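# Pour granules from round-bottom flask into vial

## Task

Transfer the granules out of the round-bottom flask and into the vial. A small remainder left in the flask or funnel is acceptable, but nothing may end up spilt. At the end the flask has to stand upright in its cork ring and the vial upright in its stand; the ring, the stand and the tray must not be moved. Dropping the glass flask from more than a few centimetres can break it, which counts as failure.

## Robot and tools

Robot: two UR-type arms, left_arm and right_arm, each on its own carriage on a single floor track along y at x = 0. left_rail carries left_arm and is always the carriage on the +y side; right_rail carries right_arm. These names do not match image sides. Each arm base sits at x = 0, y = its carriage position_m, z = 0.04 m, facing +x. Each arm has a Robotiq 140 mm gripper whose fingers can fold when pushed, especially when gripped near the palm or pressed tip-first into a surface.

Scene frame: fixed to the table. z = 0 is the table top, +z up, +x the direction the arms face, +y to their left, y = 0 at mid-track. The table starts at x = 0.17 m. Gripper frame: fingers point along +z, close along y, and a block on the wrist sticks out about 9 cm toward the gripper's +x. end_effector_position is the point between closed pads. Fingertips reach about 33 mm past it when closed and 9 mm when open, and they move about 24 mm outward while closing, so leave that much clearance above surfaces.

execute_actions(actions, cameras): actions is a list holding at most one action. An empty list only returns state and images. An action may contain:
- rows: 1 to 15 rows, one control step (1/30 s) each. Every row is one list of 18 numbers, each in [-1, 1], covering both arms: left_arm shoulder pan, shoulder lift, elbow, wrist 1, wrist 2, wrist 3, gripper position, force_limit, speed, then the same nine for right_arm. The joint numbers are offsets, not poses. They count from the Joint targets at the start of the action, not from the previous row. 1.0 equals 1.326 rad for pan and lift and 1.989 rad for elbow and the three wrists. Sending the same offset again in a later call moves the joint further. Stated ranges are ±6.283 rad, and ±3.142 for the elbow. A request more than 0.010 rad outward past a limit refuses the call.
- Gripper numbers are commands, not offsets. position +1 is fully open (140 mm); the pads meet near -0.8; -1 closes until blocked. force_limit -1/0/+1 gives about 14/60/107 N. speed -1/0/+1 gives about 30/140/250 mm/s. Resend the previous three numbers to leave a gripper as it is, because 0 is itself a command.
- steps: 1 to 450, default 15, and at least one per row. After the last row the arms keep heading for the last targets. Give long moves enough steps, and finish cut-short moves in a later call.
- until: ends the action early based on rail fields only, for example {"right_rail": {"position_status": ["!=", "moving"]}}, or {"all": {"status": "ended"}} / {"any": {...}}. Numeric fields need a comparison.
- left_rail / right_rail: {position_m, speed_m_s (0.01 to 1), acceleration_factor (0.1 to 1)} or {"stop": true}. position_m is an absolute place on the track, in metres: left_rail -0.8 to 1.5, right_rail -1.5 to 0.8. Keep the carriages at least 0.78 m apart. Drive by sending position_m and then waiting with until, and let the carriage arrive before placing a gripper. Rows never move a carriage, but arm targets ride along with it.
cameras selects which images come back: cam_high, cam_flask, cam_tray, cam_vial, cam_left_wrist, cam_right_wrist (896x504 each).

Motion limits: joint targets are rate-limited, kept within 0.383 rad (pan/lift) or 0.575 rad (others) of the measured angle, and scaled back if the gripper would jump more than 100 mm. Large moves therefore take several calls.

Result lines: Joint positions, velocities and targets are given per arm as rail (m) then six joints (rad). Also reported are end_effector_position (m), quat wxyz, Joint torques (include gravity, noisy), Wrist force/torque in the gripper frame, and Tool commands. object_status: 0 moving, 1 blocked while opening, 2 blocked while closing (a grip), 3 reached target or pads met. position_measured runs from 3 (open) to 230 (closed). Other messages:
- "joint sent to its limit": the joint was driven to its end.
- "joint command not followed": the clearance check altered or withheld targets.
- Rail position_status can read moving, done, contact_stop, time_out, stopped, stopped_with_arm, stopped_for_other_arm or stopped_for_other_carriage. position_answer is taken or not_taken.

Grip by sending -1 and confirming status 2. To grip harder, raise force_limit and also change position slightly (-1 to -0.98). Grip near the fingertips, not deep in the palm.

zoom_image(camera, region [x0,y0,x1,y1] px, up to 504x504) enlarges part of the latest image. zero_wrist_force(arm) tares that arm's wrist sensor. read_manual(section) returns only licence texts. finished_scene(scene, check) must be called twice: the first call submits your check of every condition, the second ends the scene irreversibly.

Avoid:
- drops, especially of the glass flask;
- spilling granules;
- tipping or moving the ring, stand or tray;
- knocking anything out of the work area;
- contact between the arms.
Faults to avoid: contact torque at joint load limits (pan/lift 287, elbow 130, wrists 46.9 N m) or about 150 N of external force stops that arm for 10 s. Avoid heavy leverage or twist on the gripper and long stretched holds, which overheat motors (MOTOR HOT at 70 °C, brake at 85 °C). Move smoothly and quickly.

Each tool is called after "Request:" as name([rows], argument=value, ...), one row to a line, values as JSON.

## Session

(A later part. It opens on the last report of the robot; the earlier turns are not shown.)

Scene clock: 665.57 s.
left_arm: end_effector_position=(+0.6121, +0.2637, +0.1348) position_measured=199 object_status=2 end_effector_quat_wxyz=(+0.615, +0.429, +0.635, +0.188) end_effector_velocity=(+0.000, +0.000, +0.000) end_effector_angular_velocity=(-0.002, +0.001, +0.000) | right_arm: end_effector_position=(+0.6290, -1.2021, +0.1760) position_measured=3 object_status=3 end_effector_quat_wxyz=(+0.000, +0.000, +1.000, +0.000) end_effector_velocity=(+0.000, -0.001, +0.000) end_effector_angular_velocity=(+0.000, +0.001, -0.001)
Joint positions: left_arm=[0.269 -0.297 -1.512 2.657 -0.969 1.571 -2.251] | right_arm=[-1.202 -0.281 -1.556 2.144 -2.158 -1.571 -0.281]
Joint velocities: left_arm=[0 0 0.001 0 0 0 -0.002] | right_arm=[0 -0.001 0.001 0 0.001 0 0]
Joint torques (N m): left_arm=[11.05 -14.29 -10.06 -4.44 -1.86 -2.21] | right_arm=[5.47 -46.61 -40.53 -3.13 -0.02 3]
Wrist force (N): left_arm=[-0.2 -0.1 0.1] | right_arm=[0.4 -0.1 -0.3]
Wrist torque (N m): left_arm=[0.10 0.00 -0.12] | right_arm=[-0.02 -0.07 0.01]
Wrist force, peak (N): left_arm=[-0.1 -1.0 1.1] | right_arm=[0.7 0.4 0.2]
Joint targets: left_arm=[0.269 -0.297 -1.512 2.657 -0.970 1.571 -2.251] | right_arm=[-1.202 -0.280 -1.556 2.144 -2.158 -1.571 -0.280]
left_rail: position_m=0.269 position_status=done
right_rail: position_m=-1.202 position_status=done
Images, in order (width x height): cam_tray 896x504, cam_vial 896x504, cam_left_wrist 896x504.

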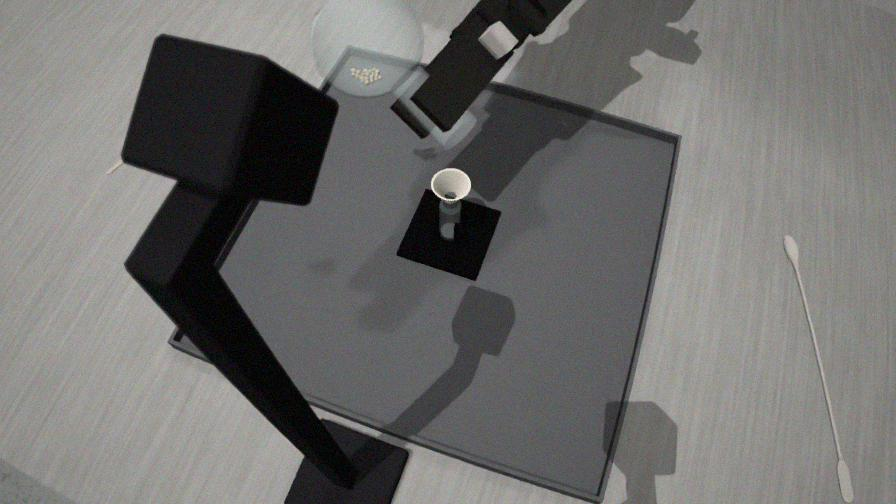

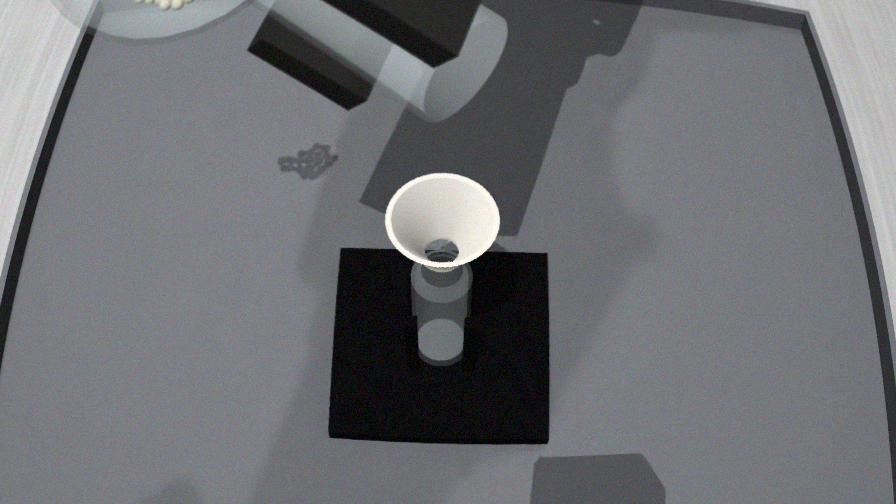

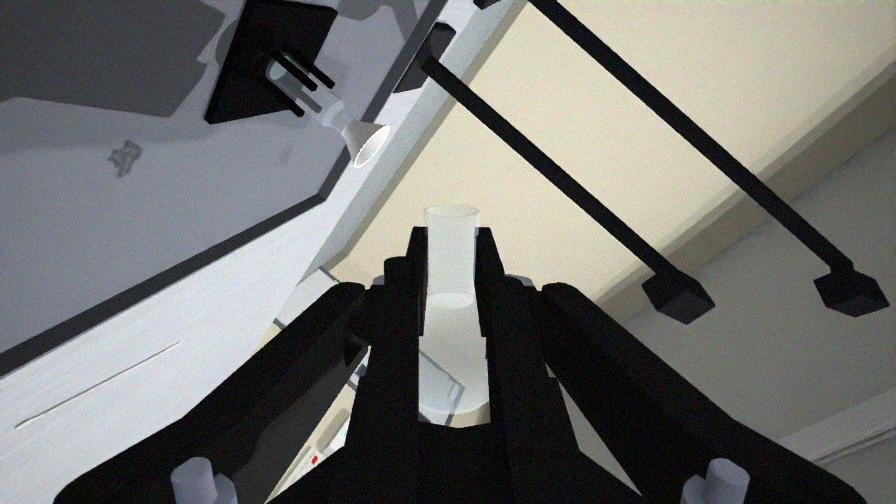

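Request:
execute_actions([
  {"rows": [[0.000012,0.00089,0.000036,-0.000629,0,-0.00123,-1,0,-0.6,0,0,0,0,0,0,1,1,1],[0.000045,0.003395,0.000137,-0.002401,0,-0.004689,-1,0,-0.6,0,0,0,0,0,0,1,1,1],[0.000096,0.007267,0.000294,-0.005139,0,-0.010037,-1,0,-0.6,0,0,0,0,0,0,1,1,1],[0.000161,0.012256,0.000496,-0.008666,0,-0.016928,-1,0,-0.6,0,0,0,0,0,0,1,1,1],[0.000239,0.018116,0.000732,-0.01281,0,-0.025021,-1,0,-0.6,0,0,0,0,0,0,1,1,1],[0.000324,0.024597,0.000994,-0.017392,0,-0.033972,-1,0,-0.6,0,0,0,0,0,0,1,1,1],[0.000414,0.03145,0.001271,-0.022238,0,-0.043437,-1,0,-0.6,0,0,0,0,0,0,1,1,1],[0.000506,0.038427,0.001554,-0.027171,0,-0.053074,-1,0,-0.6,0,0,0,0,0,0,1,1,1],[0.000596,0.04528,0.001831,-0.032017,0,-0.062539,-1,0,-0.6,0,0,0,0,0,0,1,1,1],[0.000681,0.051761,0.002093,-0.036599,0,-0.07149,-1,0,-0.6,0,0,0,0,0,0,1,1,1],[0.000759,0.057621,0.00233,-0.040743,0,-0.079583,-1,0,-0.6,0,0,0,0,0,0,1,1,1],[0.000824,0.06261,0.002531,-0.04427,0,-0.086474,-1,0,-0.6,0,0,0,0,0,0,1,1,1],[0.000875,0.066481,0.002688,-0.047008,0,-0.091821,-1,0,-0.6,0,0,0,0,0,0,1,1,1],[0.000908,0.068987,0.002789,-0.04878,0,-0.095282,-1,0,-0.6,0,0,0,0,0,0,1,1,1],[0.00092,0.069877,0.002825,-0.049409,0,-0.096511,-1,0,-0.6,0,0,0,0,0,0,1,1,1]], "steps": 18},
], cameras=["cam_left_wrist", "cam_vial", "cam_tray"])

Request:
zoom_image(camera="cam_vial", region=[340, 80, 540, 280])

Request:
zoom_image(camera="cam_left_wrist", region=[370, 110, 490, 230])

Request:
zoom_image(camera="cam_tray", region=[390, 100, 510, 220])

Scene clock: 720.20 s.
left_arm: end_effector_position=(+0.6161, +0.2632, +0.1082) position_measured=199 object_status=2 end_effector_quat_wxyz=(+0.630, +0.366, +0.673, +0.129) end_effector_velocity=(+0.000, +0.000, +0.000) end_effector_angular_velocity=(-0.003, +0.001, +0.000) | right_arm: end_effector_position=(+0.6290, -1.2021, +0.1760) position_measured=3 object_status=3 end_effector_quat_wxyz=(+0.000, +0.000, +1.000, +0.000) end_effector_velocity=(+0.000, +0.000, +0.000) end_effector_angular_velocity=(+0.000, +0.000, +0.000)
Joint positions: left_arm=[0.269 -0.296 -1.42 2.662 -1.068 1.571 -2.443] | right_arm=[-1.202 -0.281 -1.556 2.144 -2.158 -1.571 -0.28]
Joint velocities: left_arm=[0 0 0.001 0 -0.001 0.001 -0.002] | right_arm=[0 0 0 -0.001 0.001 0 0]
Joint torques (N m): left_arm=[10.35 -18.96 -5.56 -4.41 -1.24 -2.37] | right_arm=[4.17 -44.23 -39.95 -3.24 -0.62 2.42]
Wrist force (N): left_arm=[0.7 0.2 -0.3] | right_arm=[-0.1 0.2 0.0]
Wrist torque (N m): left_arm=[0.12 -0.25 -0.08] | right_arm=[0.05 0.02 0.00]
Wrist force, peak (N): left_arm=[0.5 -1.1 0.1] | right_arm=[0.5 0.7 0.0]
Joint targets: left_arm=[0.269 -0.296 -1.420 2.662 -1.068 1.571 -2.443] | right_arm=[-1.202 -0.280 -1.556 2.144 -2.158 -1.571 -0.280]
left_rail: position_m=0.269 position_status=done
right_rail: position_m=-1.202 position_status=done
Images, in order (width x height): cam_tray 896x504, cam_vial 896x504, cam_left_wrist 896x504.

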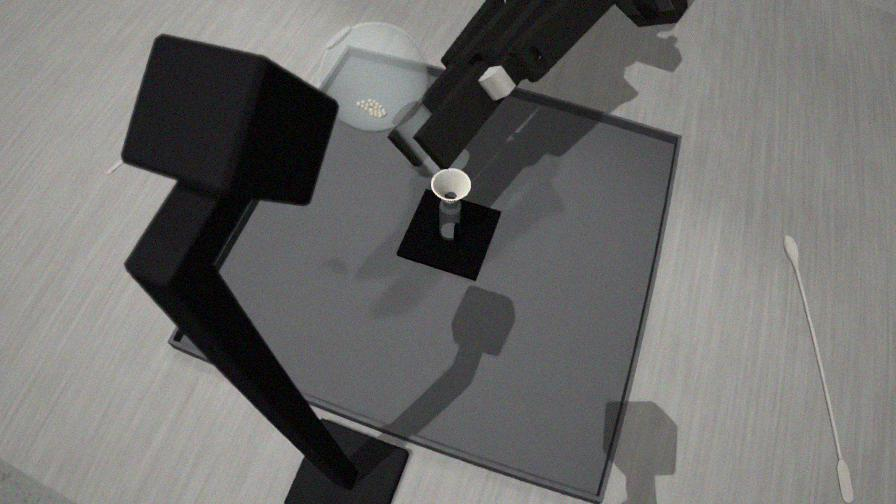

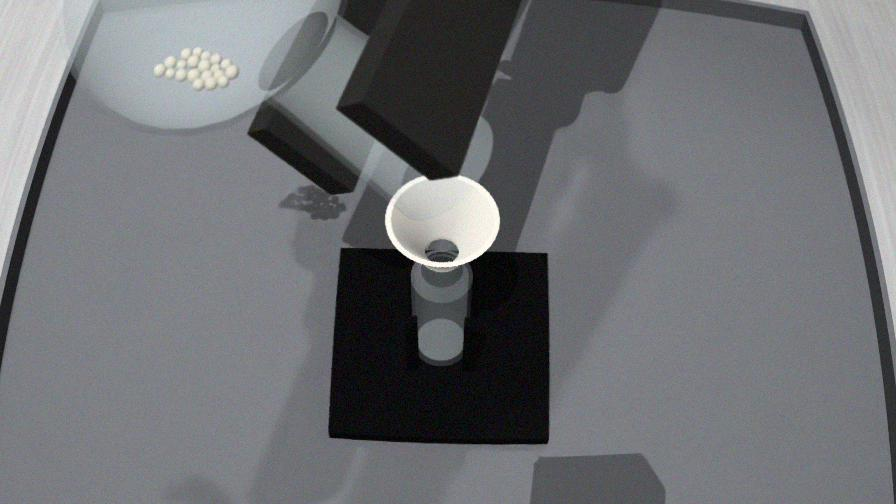

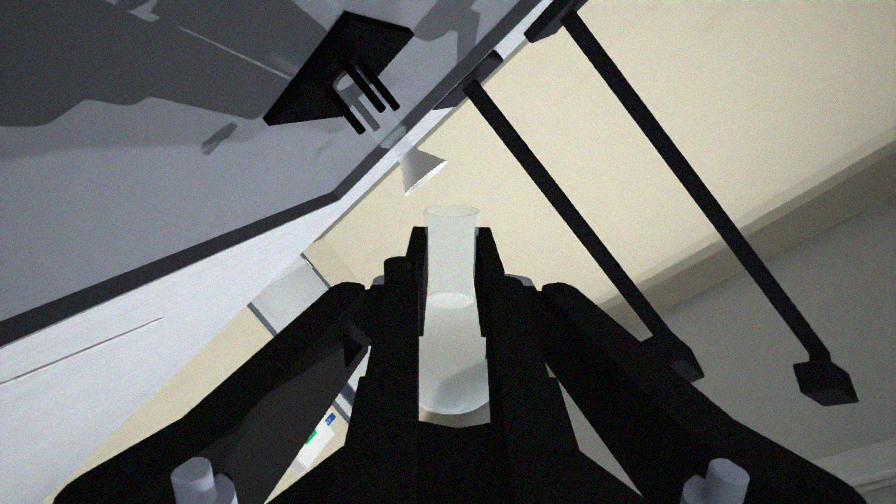

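Scaled by 2.520 from the camera's 896x504 image, which has a finer 1280x720 frame.

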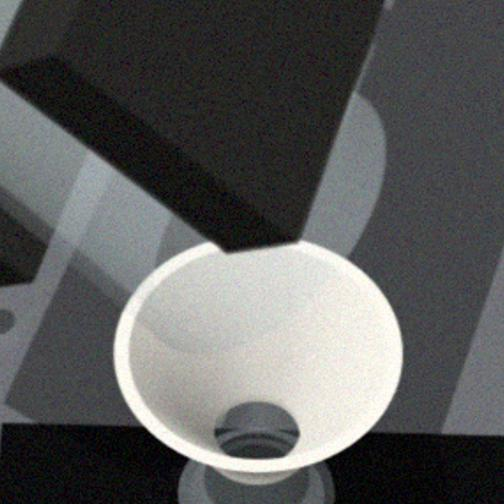

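Scaled by 4.200 from the camera's 896x504 image, which has a finer 1280x720 frame.

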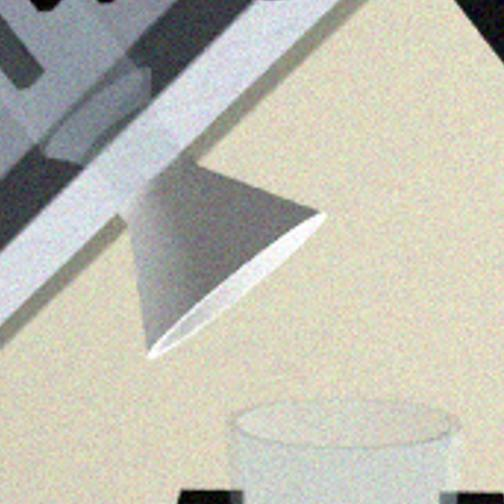

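Scaled by 4.200 from the camera's 896x504 image, which has a finer 1280x720 frame.

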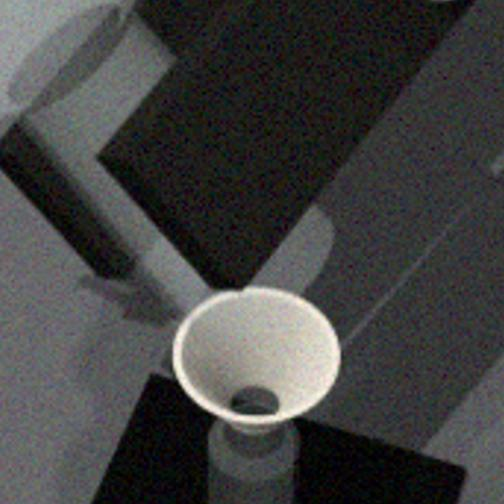

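Request:
execute_actions(actions=[], cameras=["cam_vial", "cam_left_wrist"])

Scene clock: 745.77 s.
left_arm: end_effector_position=(+0.6162, +0.2632, +0.1081) position_measured=199 object_status=2 end_effector_quat_wxyz=(+0.630, +0.365, +0.673, +0.129) end_effector_velocity=(+0.001, +0.000, +0.000) end_effector_angular_velocity=(-0.001, +0.000, +0.001) | right_arm: end_effector_position=(+0.6290, -1.2021, +0.1760) position_measured=3 object_status=3 end_effector_quat_wxyz=(+0.000, +0.000, +1.000, +0.000) end_effector_velocity=(+0.000, +0.000, +0.000) end_effector_angular_velocity=(+0.000, +0.000, +0.000)
Joint positions: left_arm=[0.269 -0.296 -1.42 2.662 -1.068 1.571 -2.443] | right_arm=[-1.202 -0.281 -1.556 2.144 -2.158 -1.571 -0.281]
Joint velocities: left_arm=[0 0 0 -0.001 0 -0.001 -0.001] | right_arm=[0 0 -0.001 0 0 0 0]
Joint torques (N m): left_arm=[4.08 -21.62 -23.84 -1.19 -1.25 -1.67] | right_arm=[6.15 -44.93 -40.92 -3.21 -0.89 2.41]
Wrist force (N): left_arm=[0.3 -0.3 -0.1] | right_arm=[0.2 0.0 0.3]
Wrist torque (N m): left_arm=[0.01 -0.15 -0.08] | right_arm=[0.00 -0.03 0.01]
Wrist force, peak (N): left_arm=[0.6 -0.5 -0.7] | right_arm=[0.7 0.3 0.4]
Joint targets: left_arm=[0.269 -0.296 -1.420 2.662 -1.068 1.571 -2.443] | right_arm=[-1.202 -0.280 -1.556 2.144 -2.158 -1.571 -0.280]
Tool commands: left_gripper/position=-1.0 left_gripper/force_limit=+0.0 left_gripper/speed=-0.6 right_gripper/position=+1.0 right_gripper/force_limit=+1.0 right_gripper/speed=+1.0
left_rail: position_m=0.269 position_status=done
right_rail: position_m=-1.202 position_status=done
Images, in order (width x height): cam_vial 896x504, cam_left_wrist 896x504.

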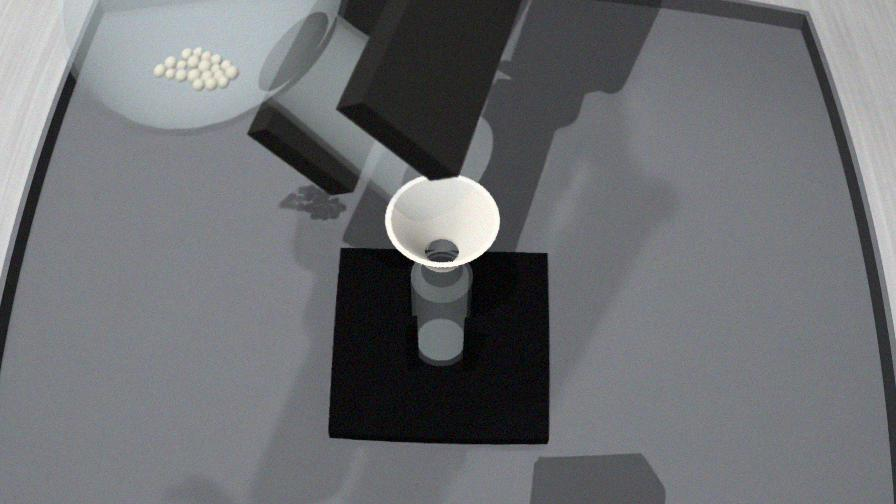

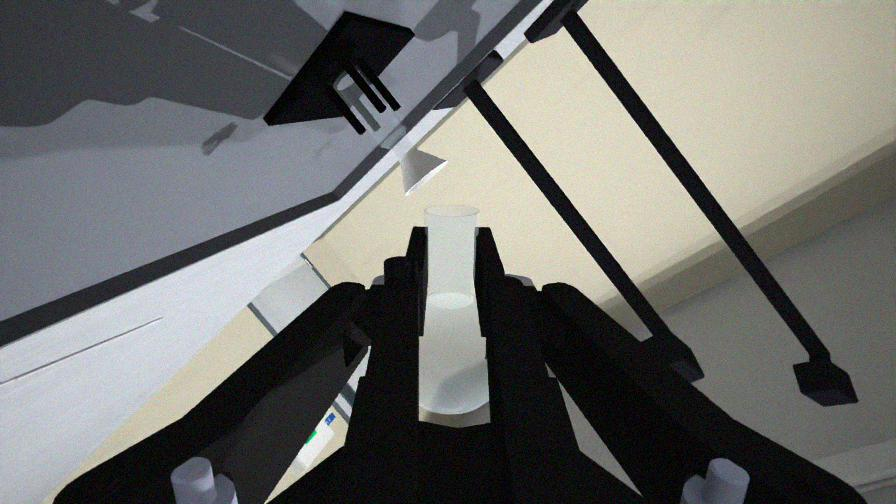

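Request:
zoom_image(camera="cam_left_wrist", region=[370, 110, 490, 230])

Request:
zoom_image(camera="cam_vial", region=[340, 80, 540, 280])

Scaled by 4.200 from the camera's 896x504 image, which has a finer 1280x720 frame.

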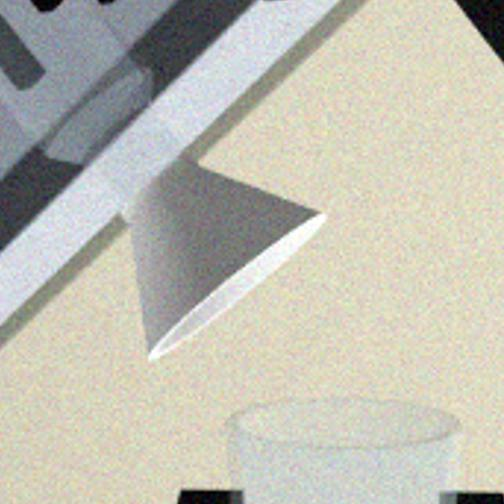

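Scaled by 2.520 from the camera's 896x504 image, which has a finer 1280x720 frame.

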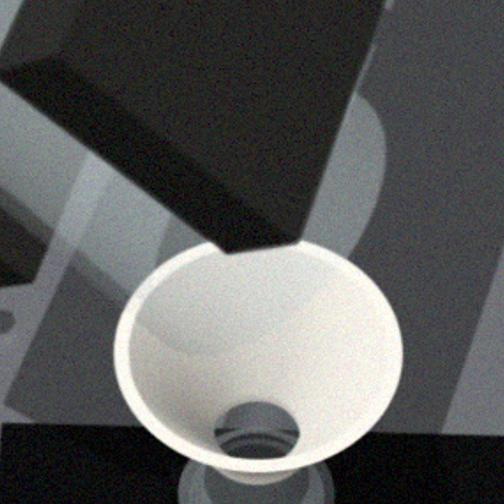

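Request:
execute_actions([
  {"rows": [[0.0000175,0.000646,0.0000273,-0.000458,0,-0.000903,-1,0,-0.6,0,0,0,0,0,0,1,1,1],[0.0000645,0.002377,0.0001,-0.001685,0,-0.003322,-1,0,-0.6,0,0,0,0,0,0,1,1,1],[0.000133,0.004884,0.000206,-0.003462,0,-0.006826,-1,0,-0.6,0,0,0,0,0,0,1,1,1],[0.000213,0.007855,0.000332,-0.005568,0,-0.010978,-1,0,-0.6,0,0,0,0,0,0,1,1,1],[0.000298,0.010981,0.000464,-0.007785,0,-0.015347,-1,0,-0.6,0,0,0,0,0,0,1,1,1],[0.000379,0.013952,0.00059,-0.009891,0,-0.019499,-1,0,-0.6,0,0,0,0,0,0,1,1,1],[0.000447,0.016459,0.000696,-0.011668,0,-0.023003,-1,0,-0.6,0,0,0,0,0,0,1,1,1],[0.000493,0.01819,0.000769,-0.012895,0,-0.025422,-1,0,-0.6,0,0,0,0,0,0,1,1,1],[0.000511,0.018836,0.000796,-0.013353,0,-0.026325,-1,0,-0.6,0,0,0,0,0,0,1,1,1]], "steps": 15},
], cameras=["cam_vial", "cam_left_wrist"])

Scene clock: 806.67 s.
left_arm: end_effector_position=(+0.6168, +0.2634, +0.1010) position_measured=199 object_status=2 end_effector_quat_wxyz=(+0.633, +0.348, +0.683, +0.112) end_effector_velocity=(+0.000, +0.001, -0.001) end_effector_angular_velocity=(-0.003, +0.001, +0.002) | right_arm: end_effector_position=(+0.6290, -1.2021, +0.1760) position_measured=3 object_status=3 end_effector_quat_wxyz=(+0.000, +0.000, +1.000, +0.000) end_effector_velocity=(+0.000, +0.001, +0.000) end_effector_angular_velocity=(+0.000, +0.001, +0.001)
Joint positions: left_arm=[0.269 -0.295 -1.395 2.664 -1.094 1.571 -2.495] | right_arm=[-1.202 -0.281 -1.556 2.144 -2.158 -1.571 -0.28]
Joint velocities: left_arm=[0 0.001 0.001 0.001 -0.001 -0.001 -0.004] | right_arm=[0 0.001 0 0 0.001 0 0]
Joint torques (N m): left_arm=[11.67 -18.93 -4.65 -4.49 -0.65 -2.43] | right_arm=[1.86 -47.22 -39.37 -3.47 -0.46 2.53]
Wrist force (N): left_arm=[0.0 -0.7 -0.5] | right_arm=[0.4 -0.1 0.3]
Wrist torque (N m): left_arm=[-0.09 -0.11 -0.09] | right_arm=[-0.02 -0.09 0.01]
Wrist force, peak (N): left_arm=[0.7 -0.7 -0.8] | right_arm=[0.7 0.3 0.2]
Joint targets: left_arm=[0.269 -0.295 -1.395 2.664 -1.094 1.571 -2.495] | right_arm=[-1.202 -0.280 -1.556 2.144 -2.158 -1.571 -0.280]
left_rail: position_m=0.269 position_status=done
right_rail: position_m=-1.202 position_status=done
Images, in order (width x height): cam_vial 896x504, cam_left_wrist 896x504.

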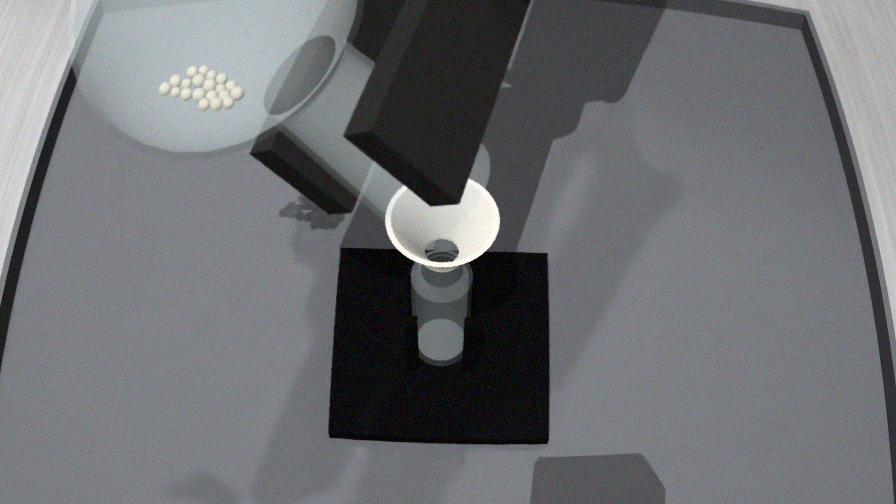

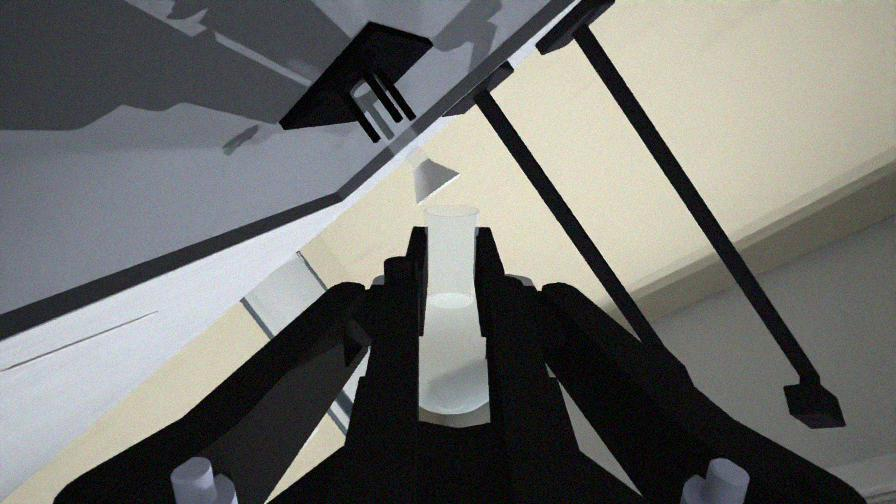

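Request:
zoom_image(camera="cam_left_wrist", region=[400, 150, 500, 230])

Request:
zoom_image(camera="cam_vial", region=[370, 120, 510, 280])

Scaled by 5.040 from the camera's 896x504 image, which has a finer 1280x720 frame.

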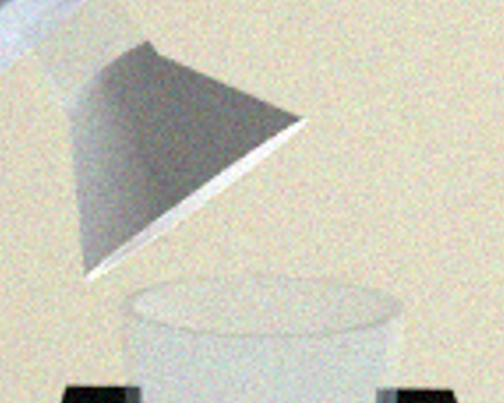

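Scaled by 3.150 from the camera's 896x504 image, which has a finer 1280x720 frame.

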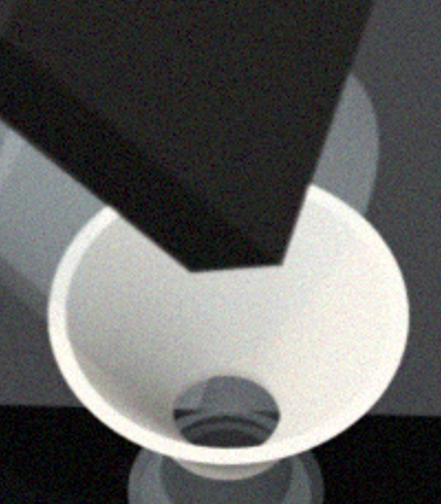

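Request:
execute_actions([
  {"rows": [[0.0000444,0.0000533,-0.0000145,-0.000021,0,-0.000671,-1,0,-0.6,0,0,0,0,0,0,1,1,1],[0.000169,0.000203,-0.0000554,-0.00008,0,-0.002558,-1,0,-0.6,0,0,0,0,0,0,1,1,1],[0.000362,0.000435,-0.000119,-0.000171,0,-0.005476,-1,0,-0.6,0,0,0,0,0,0,1,1,1],[0.000611,0.000733,-0.0002,-0.000289,0,-0.009235,-1,0,-0.6,0,0,0,0,0,0,1,1,1],[0.000903,0.001084,-0.000296,-0.000427,0,-0.01365,-1,0,-0.6,0,0,0,0,0,0,1,1,1],[0.001226,0.001472,-0.000401,-0.00058,0,-0.018533,-1,0,-0.6,0,0,0,0,0,0,1,1,1],[0.001568,0.001882,-0.000513,-0.000741,0,-0.023696,-1,0,-0.6,0,0,0,0,0,0,1,1,1],[0.001915,0.002299,-0.000627,-0.000906,0,-0.028954,-1,0,-0.6,0,0,0,0,0,0,1,1,1],[0.002257,0.002709,-0.000739,-0.001067,0,-0.034117,-1,0,-0.6,0,0,0,0,0,0,1,1,1],[0.00258,0.003097,-0.000844,-0.00122,0,-0.039,-1,0,-0.6,0,0,0,0,0,0,1,1,1],[0.002872,0.003448,-0.00094,-0.001358,0,-0.043415,-1,0,-0.6,0,0,0,0,0,0,1,1,1],[0.003121,0.003746,-0.001021,-0.001476,0,-0.047174,-1,0,-0.6,0,0,0,0,0,0,1,1,1],[0.003314,0.003978,-0.001085,-0.001567,0,-0.050091,-1,0,-0.6,0,0,0,0,0,0,1,1,1],[0.003439,0.004128,-0.001125,-0.001626,0,-0.051979,-1,0,-0.6,0,0,0,0,0,0,1,1,1],[0.003483,0.004181,-0.00114,-0.001647,0,-0.05265,-1,0,-0.6,0,0,0,0,0,0,1,1,1]], "steps": 20},
], cameras=["cam_vial", "cam_left_wrist"])

Request:
zoom_image(camera="cam_left_wrist", region=[400, 150, 500, 230])

Request:
zoom_image(camera="cam_vial", region=[370, 120, 510, 280])

Scene clock: 864.50 s.
left_arm: end_effector_position=(+0.6183, +0.2658, +0.0998) position_measured=199 object_status=2 end_effector_quat_wxyz=(+0.638, +0.310, +0.701, +0.081) end_effector_velocity=(+0.000, +0.000, +0.000) end_effector_angular_velocity=(-0.003, +0.001, +0.002) | right_arm: end_effector_position=(+0.6290, -1.2021, +0.1760) position_measured=3 object_status=3 end_effector_quat_wxyz=(+0.000, +0.000, +1.000, +0.000) end_effector_velocity=(+0.000, -0.001, +0.000) end_effector_angular_velocity=(+0.000, +0.000, -0.001)
Joint positions: left_arm=[0.269 -0.291 -1.389 2.662 -1.098 1.571 -2.6] | right_arm=[-1.202 -0.281 -1.556 2.144 -2.158 -1.571 -0.28]
Joint velocities: left_arm=[0 0 0 0 0 -0.001 -0.004] | right_arm=[0 -0.001 0 0 0 0 0]
Joint torques (N m): left_arm=[10.87 -19.92 -24.76 -4.1 -0.52 -2.89] | right_arm=[4.92 -45.18 -39.51 -3.95 -0.53 2.05]
Wrist force (N): left_arm=[-0.4 -0.4 -0.2] | right_arm=[0.0 0.2 -0.1]
Wrist torque (N m): left_arm=[-0.05 -0.02 -0.09] | right_arm=[0.03 0.00 0.00]
Wrist force, peak (N): left_arm=[-0.2 -1.2 -0.5] | right_arm=[0.6 0.4 0.2]
Joint targets: left_arm=[0.269 -0.291 -1.389 2.662 -1.098 1.571 -2.600] | right_arm=[-1.202 -0.280 -1.556 2.144 -2.158 -1.571 -0.280]
left_rail: position_m=0.269 position_status=done
right_rail: position_m=-1.202 position_status=done
Images, in order (width x height): cam_vial 896x504, cam_left_wrist 896x504.

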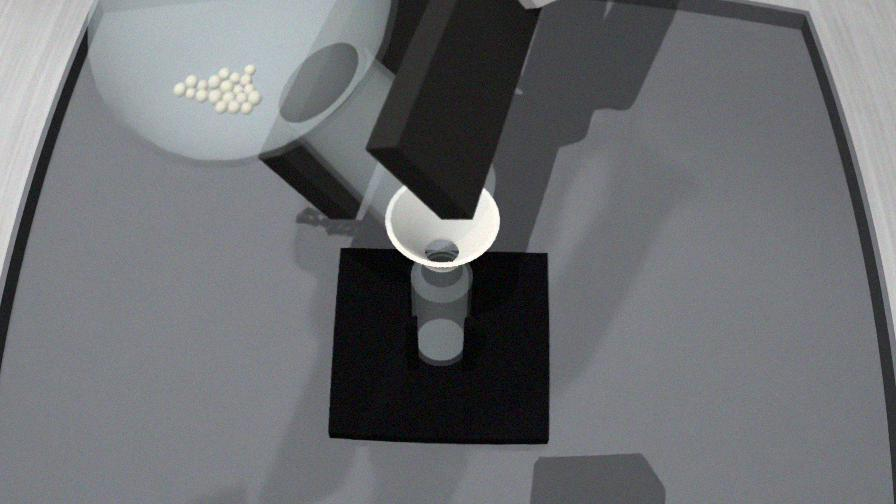

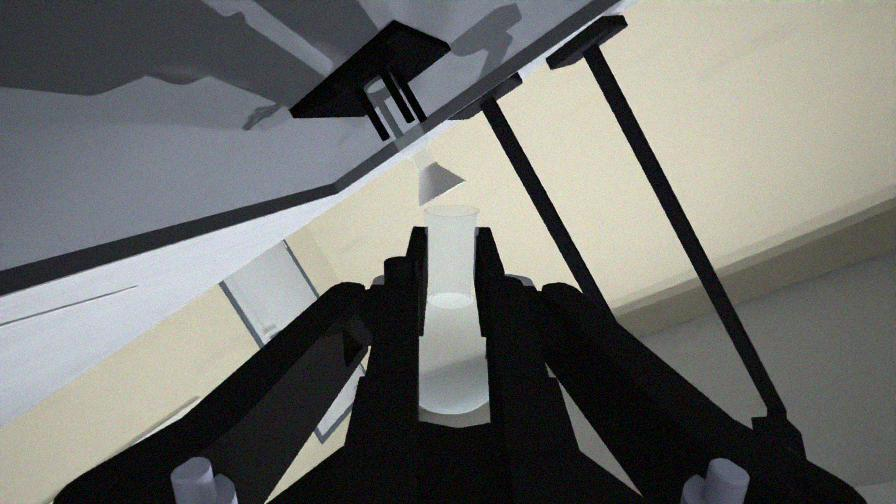

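Scaled by 5.040 from the camera's 896x504 image, which has a finer 1280x720 frame.

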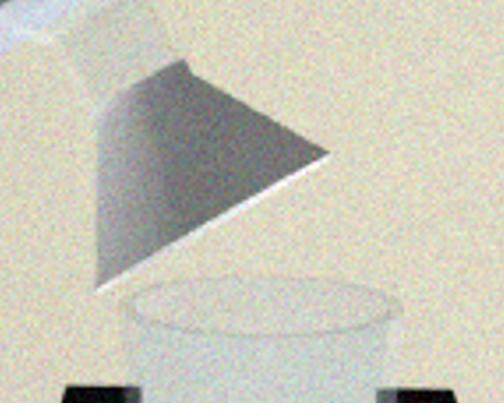

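Scaled by 3.150 from the camera's 896x504 image, which has a finer 1280x720 frame.

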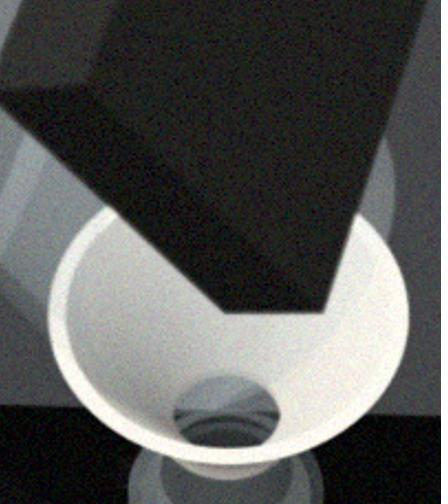

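Request:
execute_actions([
  {"rows": [[0.000024,0.0000033,-0.0000069,0.0000048,0,-0.000447,-1,0,-0.6,0,0,0,0,0,0,1,1,1],[0.0000914,0.0000124,-0.0000265,0.0000182,0,-0.001706,-1,0,-0.6,0,0,0,0,0,0,1,1,1],[0.000196,0.0000266,-0.0000567,0.000039,0,-0.00365,-1,0,-0.6,0,0,0,0,0,0,1,1,1],[0.00033,0.0000449,-0.0000956,0.0000658,0,-0.006157,-1,0,-0.6,0,0,0,0,0,0,1,1,1],[0.000488,0.0000664,-0.000141,0.0000972,0,-0.0091,-1,0,-0.6,0,0,0,0,0,0,1,1,1],[0.000662,0.0000901,-0.000192,0.000132,0,-0.012355,-1,0,-0.6,0,0,0,0,0,0,1,1,1],[0.000847,0.000115,-0.000245,0.000169,0,-0.015797,-1,0,-0.6,0,0,0,0,0,0,1,1,1],[0.001035,0.000141,-0.0003,0.000206,0,-0.019303,-1,0,-0.6,0,0,0,0,0,0,1,1,1],[0.00122,0.000166,-0.000353,0.000243,0,-0.022745,-1,0,-0.6,0,0,0,0,0,0,1,1,1],[0.001394,0.00019,-0.000404,0.000278,0,-0.026,-1,0,-0.6,0,0,0,0,0,0,1,1,1],[0.001552,0.000211,-0.000449,0.000309,0,-0.028943,-1,0,-0.6,0,0,0,0,0,0,1,1,1],[0.001686,0.000229,-0.000488,0.000336,0,-0.03145,-1,0,-0.6,0,0,0,0,0,0,1,1,1],[0.001791,0.000244,-0.000519,0.000357,0,-0.033394,-1,0,-0.6,0,0,0,0,0,0,1,1,1],[0.001858,0.000253,-0.000538,0.00037,0,-0.034653,-1,0,-0.6,0,0,0,0,0,0,1,1,1],[0.001882,0.000256,-0.000545,0.000375,0,-0.0351,-1,0,-0.6,0,0,0,0,0,0,1,1,1]], "steps": 20},
], cameras=["cam_vial", "cam_left_wrist"])

Request:
zoom_image(camera="cam_left_wrist", region=[400, 150, 500, 230])

Request:
zoom_image(camera="cam_vial", region=[370, 120, 510, 280])

Scene clock: 904.87 s.
left_arm: end_effector_position=(+0.6189, +0.2672, +0.0999) position_measured=199 object_status=2 end_effector_quat_wxyz=(+0.640, +0.284, +0.711, +0.059) end_effector_velocity=(+0.000, -0.001, +0.000) end_effector_angular_velocity=(-0.002, +0.000, -0.002) | right_arm: end_effector_position=(+0.6290, -1.2021, +0.1760) position_measured=3 object_status=3 end_effector_quat_wxyz=(+0.000, +0.000, +1.000, +0.000) end_effector_velocity=(-0.001, +0.000, +0.000) end_effector_angular_velocity=(+0.000, +0.001, -0.001)
Joint positions: left_arm=[0.269 -0.288 -1.389 2.66 -1.097 1.571 -2.669] | right_arm=[-1.202 -0.281 -1.556 2.144 -2.158 -1.571 -0.28]
Joint velocities: left_arm=[0 0 0 -0.001 0 0.001 -0.002] | right_arm=[0 -0.001 -0.001 0 0.001 0 0]
Joint torques (N m): left_arm=[12.62 -19.74 -24.81 -0.72 -0.59 -1.58] | right_arm=[3.95 -46.96 -40.07 -3.72 -0.55 2.45]
Wrist force (N): left_arm=[-0.1 -0.4 -0.5] | right_arm=[0.0 0.2 0.0]
Wrist torque (N m): left_arm=[-0.07 -0.10 -0.12] | right_arm=[0.06 0.01 0.00]
Wrist force, peak (N): left_arm=[-0.4 -1.1 -0.7] | right_arm=[0.0 0.8 0.2]
Joint targets: left_arm=[0.269 -0.288 -1.389 2.660 -1.097 1.571 -2.670] | right_arm=[-1.202 -0.280 -1.556 2.144 -2.158 -1.571 -0.280]
left_rail: position_m=0.269 position_status=done
right_rail: position_m=-1.202 position_status=done
Images, in order (width x height): cam_vial 896x504, cam_left_wrist 896x504.

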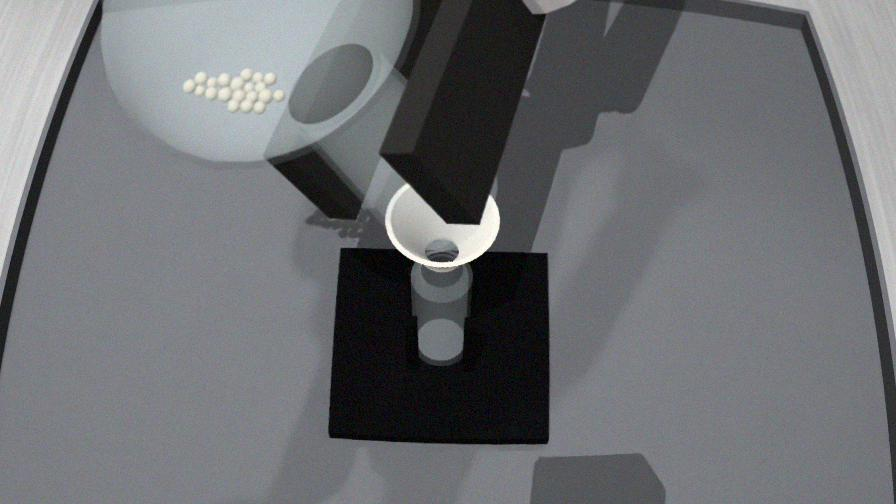

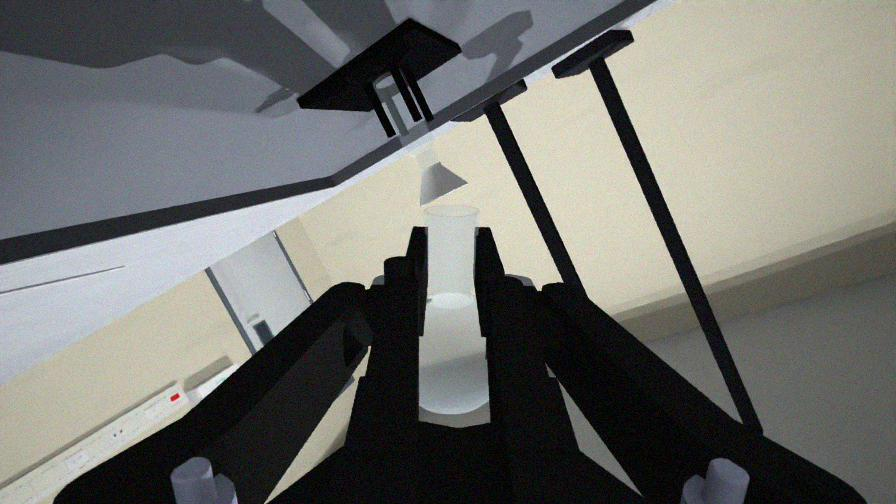

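Scaled by 5.040 from the camera's 896x504 image, which has a finer 1280x720 frame.

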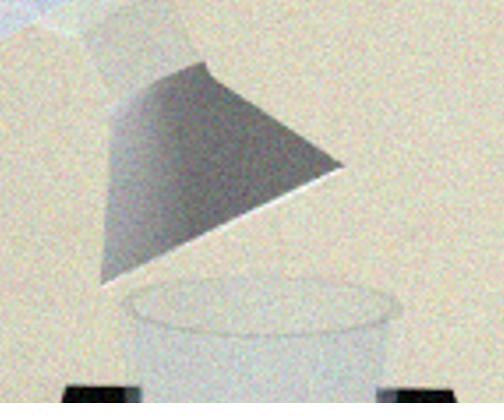

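Scaled by 3.150 from the camera's 896x504 image, which has a finer 1280x720 frame.

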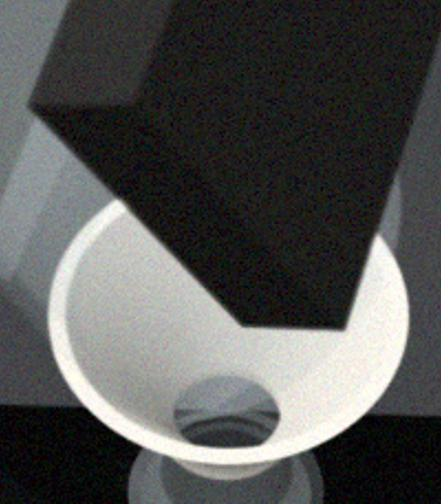

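Request:
execute_actions([
  {"rows": [[0.0000124,0.0000036,-0.0000033,0.0000009,0,-0.000224,-1,0,-0.6,0,0,0,0,0,0,1,1,1],[0.0000474,0.0000137,-0.0000126,0.0000035,0,-0.000853,-1,0,-0.6,0,0,0,0,0,0,1,1,1],[0.000101,0.0000293,-0.000027,0.0000075,0,-0.001825,-1,0,-0.6,0,0,0,0,0,0,1,1,1],[0.000171,0.0000495,-0.0000456,0.0000126,0,-0.003078,-1,0,-0.6,0,0,0,0,0,0,1,1,1],[0.000253,0.0000731,-0.0000674,0.0000187,0,-0.00455,-1,0,-0.6,0,0,0,0,0,0,1,1,1],[0.000343,0.0000993,-0.0000915,0.0000253,0,-0.006178,-1,0,-0.6,0,0,0,0,0,0,1,1,1],[0.000439,0.000127,-0.000117,0.0000324,0,-0.007899,-1,0,-0.6,0,0,0,0,0,0,1,1,1],[0.000536,0.000155,-0.000143,0.0000396,0,-0.009651,-1,0,-0.6,0,0,0,0,0,0,1,1,1],[0.000632,0.000183,-0.000168,0.0000467,0,-0.011372,-1,0,-0.6,0,0,0,0,0,0,1,1,1],[0.000722,0.000209,-0.000193,0.0000533,0,-0.013,-1,0,-0.6,0,0,0,0,0,0,1,1,1],[0.000804,0.000233,-0.000214,0.0000594,0,-0.014472,-1,0,-0.6,0,0,0,0,0,0,1,1,1],[0.000874,0.000253,-0.000233,0.0000645,0,-0.015725,-1,0,-0.6,0,0,0,0,0,0,1,1,1],[0.000928,0.000268,-0.000247,0.0000685,0,-0.016697,-1,0,-0.6,0,0,0,0,0,0,1,1,1],[0.000963,0.000278,-0.000257,0.0000711,0,-0.017326,-1,0,-0.6,0,0,0,0,0,0,1,1,1],[0.000975,0.000282,-0.00026,0.000072,0,-0.01755,-1,0,-0.6,0,0,0,0,0,0,1,1,1]], "steps": 25},
], cameras=["cam_vial"])

Scene clock: 939.67 s.
left_arm: end_effector_position=(+0.6192, +0.2679, +0.0999) position_measured=199 object_status=2 end_effector_quat_wxyz=(+0.641, +0.271, +0.716, +0.048) end_effector_velocity=(+0.000, +0.000, +0.000) end_effector_angular_velocity=(-0.003, +0.001, +0.000) | right_arm: end_effector_position=(+0.6290, -1.2021, +0.1760) position_measured=3 object_status=3 end_effector_quat_wxyz=(+0.000, +0.000, +1.000, +0.000) end_effector_velocity=(+0.000, -0.001, +0.000) end_effector_angular_velocity=(-0.001, +0.000, -0.002)
Joint positions: left_arm=[0.269 -0.287 -1.388 2.66 -1.097 1.571 -2.705] | right_arm=[-1.202 -0.281 -1.556 2.144 -2.158 -1.571 -0.28]
Joint velocities: left_arm=[0 0 0 0 0 0 -0.003] | right_arm=[0 -0.002 -0.001 0.001 0 -0.001 0]
Joint torques (N m): left_arm=[11.42 -20.72 -24.63 -0.57 -0.38 -2.12] | right_arm=[4.26 -44.7 -40.18 -4.02 -0.43 2.56]
Wrist force (N): left_arm=[0.0 -1.0 -0.5] | right_arm=[0.1 0.4 0.1]
Wrist torque (N m): left_arm=[-0.18 -0.12 -0.10] | right_arm=[0.09 -0.01 0.00]
Wrist force, peak (N): left_arm=[0.0 -0.8 -1.2] | right_arm=[0.7 0.6 -0.2]
Joint targets: left_arm=[0.269 -0.287 -1.388 2.660 -1.097 1.571 -2.705] | right_arm=[-1.202 -0.280 -1.556 2.144 -2.158 -1.571 -0.280]
left_rail: position_m=0.269 position_status=done
right_rail: position_m=-1.202 position_status=done
Images, in order (width x height): cam_vial 896x504.

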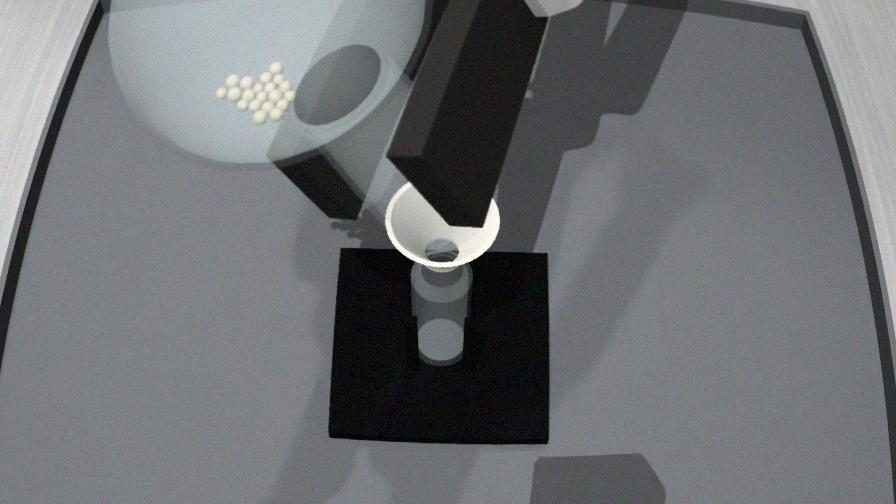

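Request:
zoom_image(camera="cam_vial", region=[180, 40, 500, 380])

Scaled by 1.482 from the camera's 896x504 image, which has a finer 1280x720 frame.

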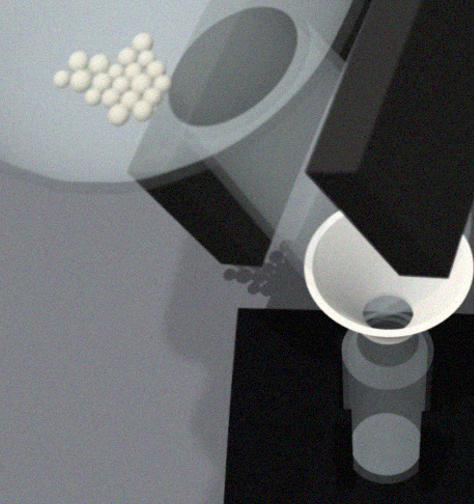

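Request:
execute_actions([
  {"rows": [[0.0000124,0.0000036,-0.0000033,0.0000009,0,-0.000224,-1,0,-0.6,0,0,0,0,0,0,1,1,1],[0.0000474,0.0000137,-0.0000126,0.0000035,0,-0.000853,-1,0,-0.6,0,0,0,0,0,0,1,1,1],[0.000101,0.0000293,-0.000027,0.0000075,0,-0.001825,-1,0,-0.6,0,0,0,0,0,0,1,1,1],[0.000171,0.0000495,-0.0000456,0.0000126,0,-0.003078,-1,0,-0.6,0,0,0,0,0,0,1,1,1],[0.000253,0.0000731,-0.0000674,0.0000187,0,-0.00455,-1,0,-0.6,0,0,0,0,0,0,1,1,1],[0.000343,0.0000993,-0.0000915,0.0000253,0,-0.006178,-1,0,-0.6,0,0,0,0,0,0,1,1,1],[0.000439,0.000127,-0.000117,0.0000324,0,-0.007899,-1,0,-0.6,0,0,0,0,0,0,1,1,1],[0.000536,0.000155,-0.000143,0.0000396,0,-0.009651,-1,0,-0.6,0,0,0,0,0,0,1,1,1],[0.000632,0.000183,-0.000168,0.0000467,0,-0.011372,-1,0,-0.6,0,0,0,0,0,0,1,1,1],[0.000722,0.000209,-0.000193,0.0000533,0,-0.013,-1,0,-0.6,0,0,0,0,0,0,1,1,1],[0.000804,0.000233,-0.000214,0.0000594,0,-0.014472,-1,0,-0.6,0,0,0,0,0,0,1,1,1],[0.000874,0.000253,-0.000233,0.0000645,0,-0.015725,-1,0,-0.6,0,0,0,0,0,0,1,1,1],[0.000928,0.000268,-0.000247,0.0000685,0,-0.016697,-1,0,-0.6,0,0,0,0,0,0,1,1,1],[0.000963,0.000278,-0.000257,0.0000711,0,-0.017326,-1,0,-0.6,0,0,0,0,0,0,1,1,1],[0.000975,0.000282,-0.00026,0.000072,0,-0.01755,-1,0,-0.6,0,0,0,0,0,0,1,1,1]], "steps": 25},
], cameras=["cam_vial"])

Request:
zoom_image(camera="cam_vial", region=[180, 40, 500, 380])

Scene clock: 955.60 s.
left_arm: end_effector_position=(+0.6195, +0.2686, +0.0998) position_measured=199 object_status=2 end_effector_quat_wxyz=(+0.642, +0.258, +0.721, +0.037) end_effector_velocity=(+0.000, +0.001, +0.000) end_effector_angular_velocity=(+0.000, +0.001, +0.001) | right_arm: end_effector_position=(+0.6290, -1.2021, +0.1760) position_measured=3 object_status=3 end_effector_quat_wxyz=(+0.000, +0.000, +1.000, +0.000) end_effector_velocity=(+0.000, +0.000, +0.000) end_effector_angular_velocity=(+0.001, +0.000, -0.001)
Joint positions: left_arm=[0.269 -0.286 -1.388 2.659 -1.097 1.571 -2.739] | right_arm=[-1.202 -0.281 -1.556 2.144 -2.158 -1.571 -0.281]
Joint velocities: left_arm=[0 0 0 0.001 0 -0.001 -0.001] | right_arm=[0 -0.001 0 0.001 -0.001 0.001 0]
Joint torques (N m): left_arm=[11.2 -20.15 -24.55 -0.99 -0.37 -2.33] | right_arm=[3.35 -46.29 -39.55 -4.21 -0.55 2.3]
Wrist force (N): left_arm=[0.1 -0.4 -0.2] | right_arm=[0.1 0.2 -0.1]
Wrist torque (N m): left_arm=[-0.08 -0.15 -0.12] | right_arm=[0.05 -0.02 0.01]
Wrist force, peak (N): left_arm=[0.1 -1.3 -0.9] | right_arm=[0.0 0.7 -0.1]
Joint targets: left_arm=[0.269 -0.286 -1.388 2.659 -1.097 1.571 -2.740] | right_arm=[-1.202 -0.280 -1.556 2.144 -2.158 -1.571 -0.280]
left_rail: position_m=0.269 position_status=done
right_rail: position_m=-1.202 position_status=done
Images, in order (width x height): cam_vial 896x504.

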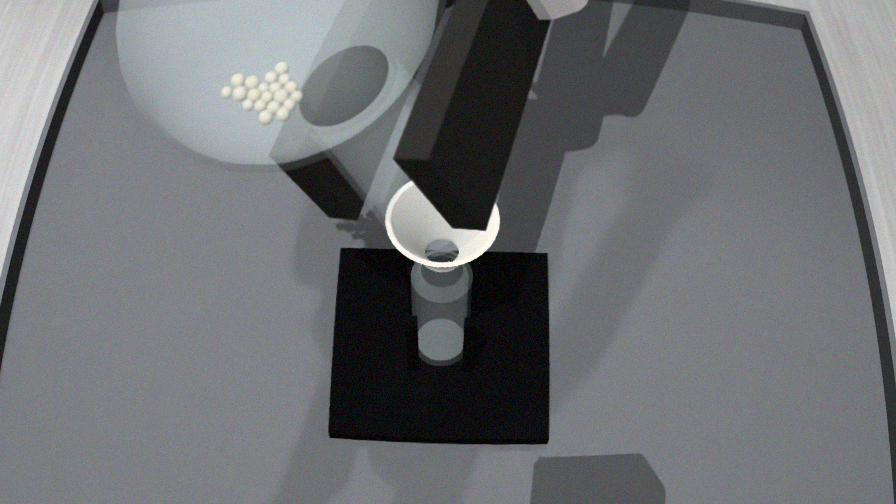

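Scaled by 1.482 from the camera's 896x504 image, which has a finer 1280x720 frame.

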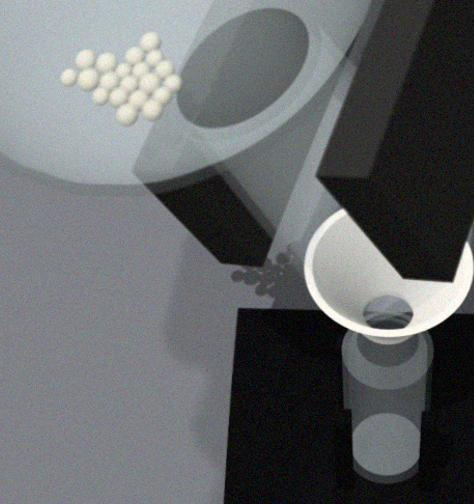

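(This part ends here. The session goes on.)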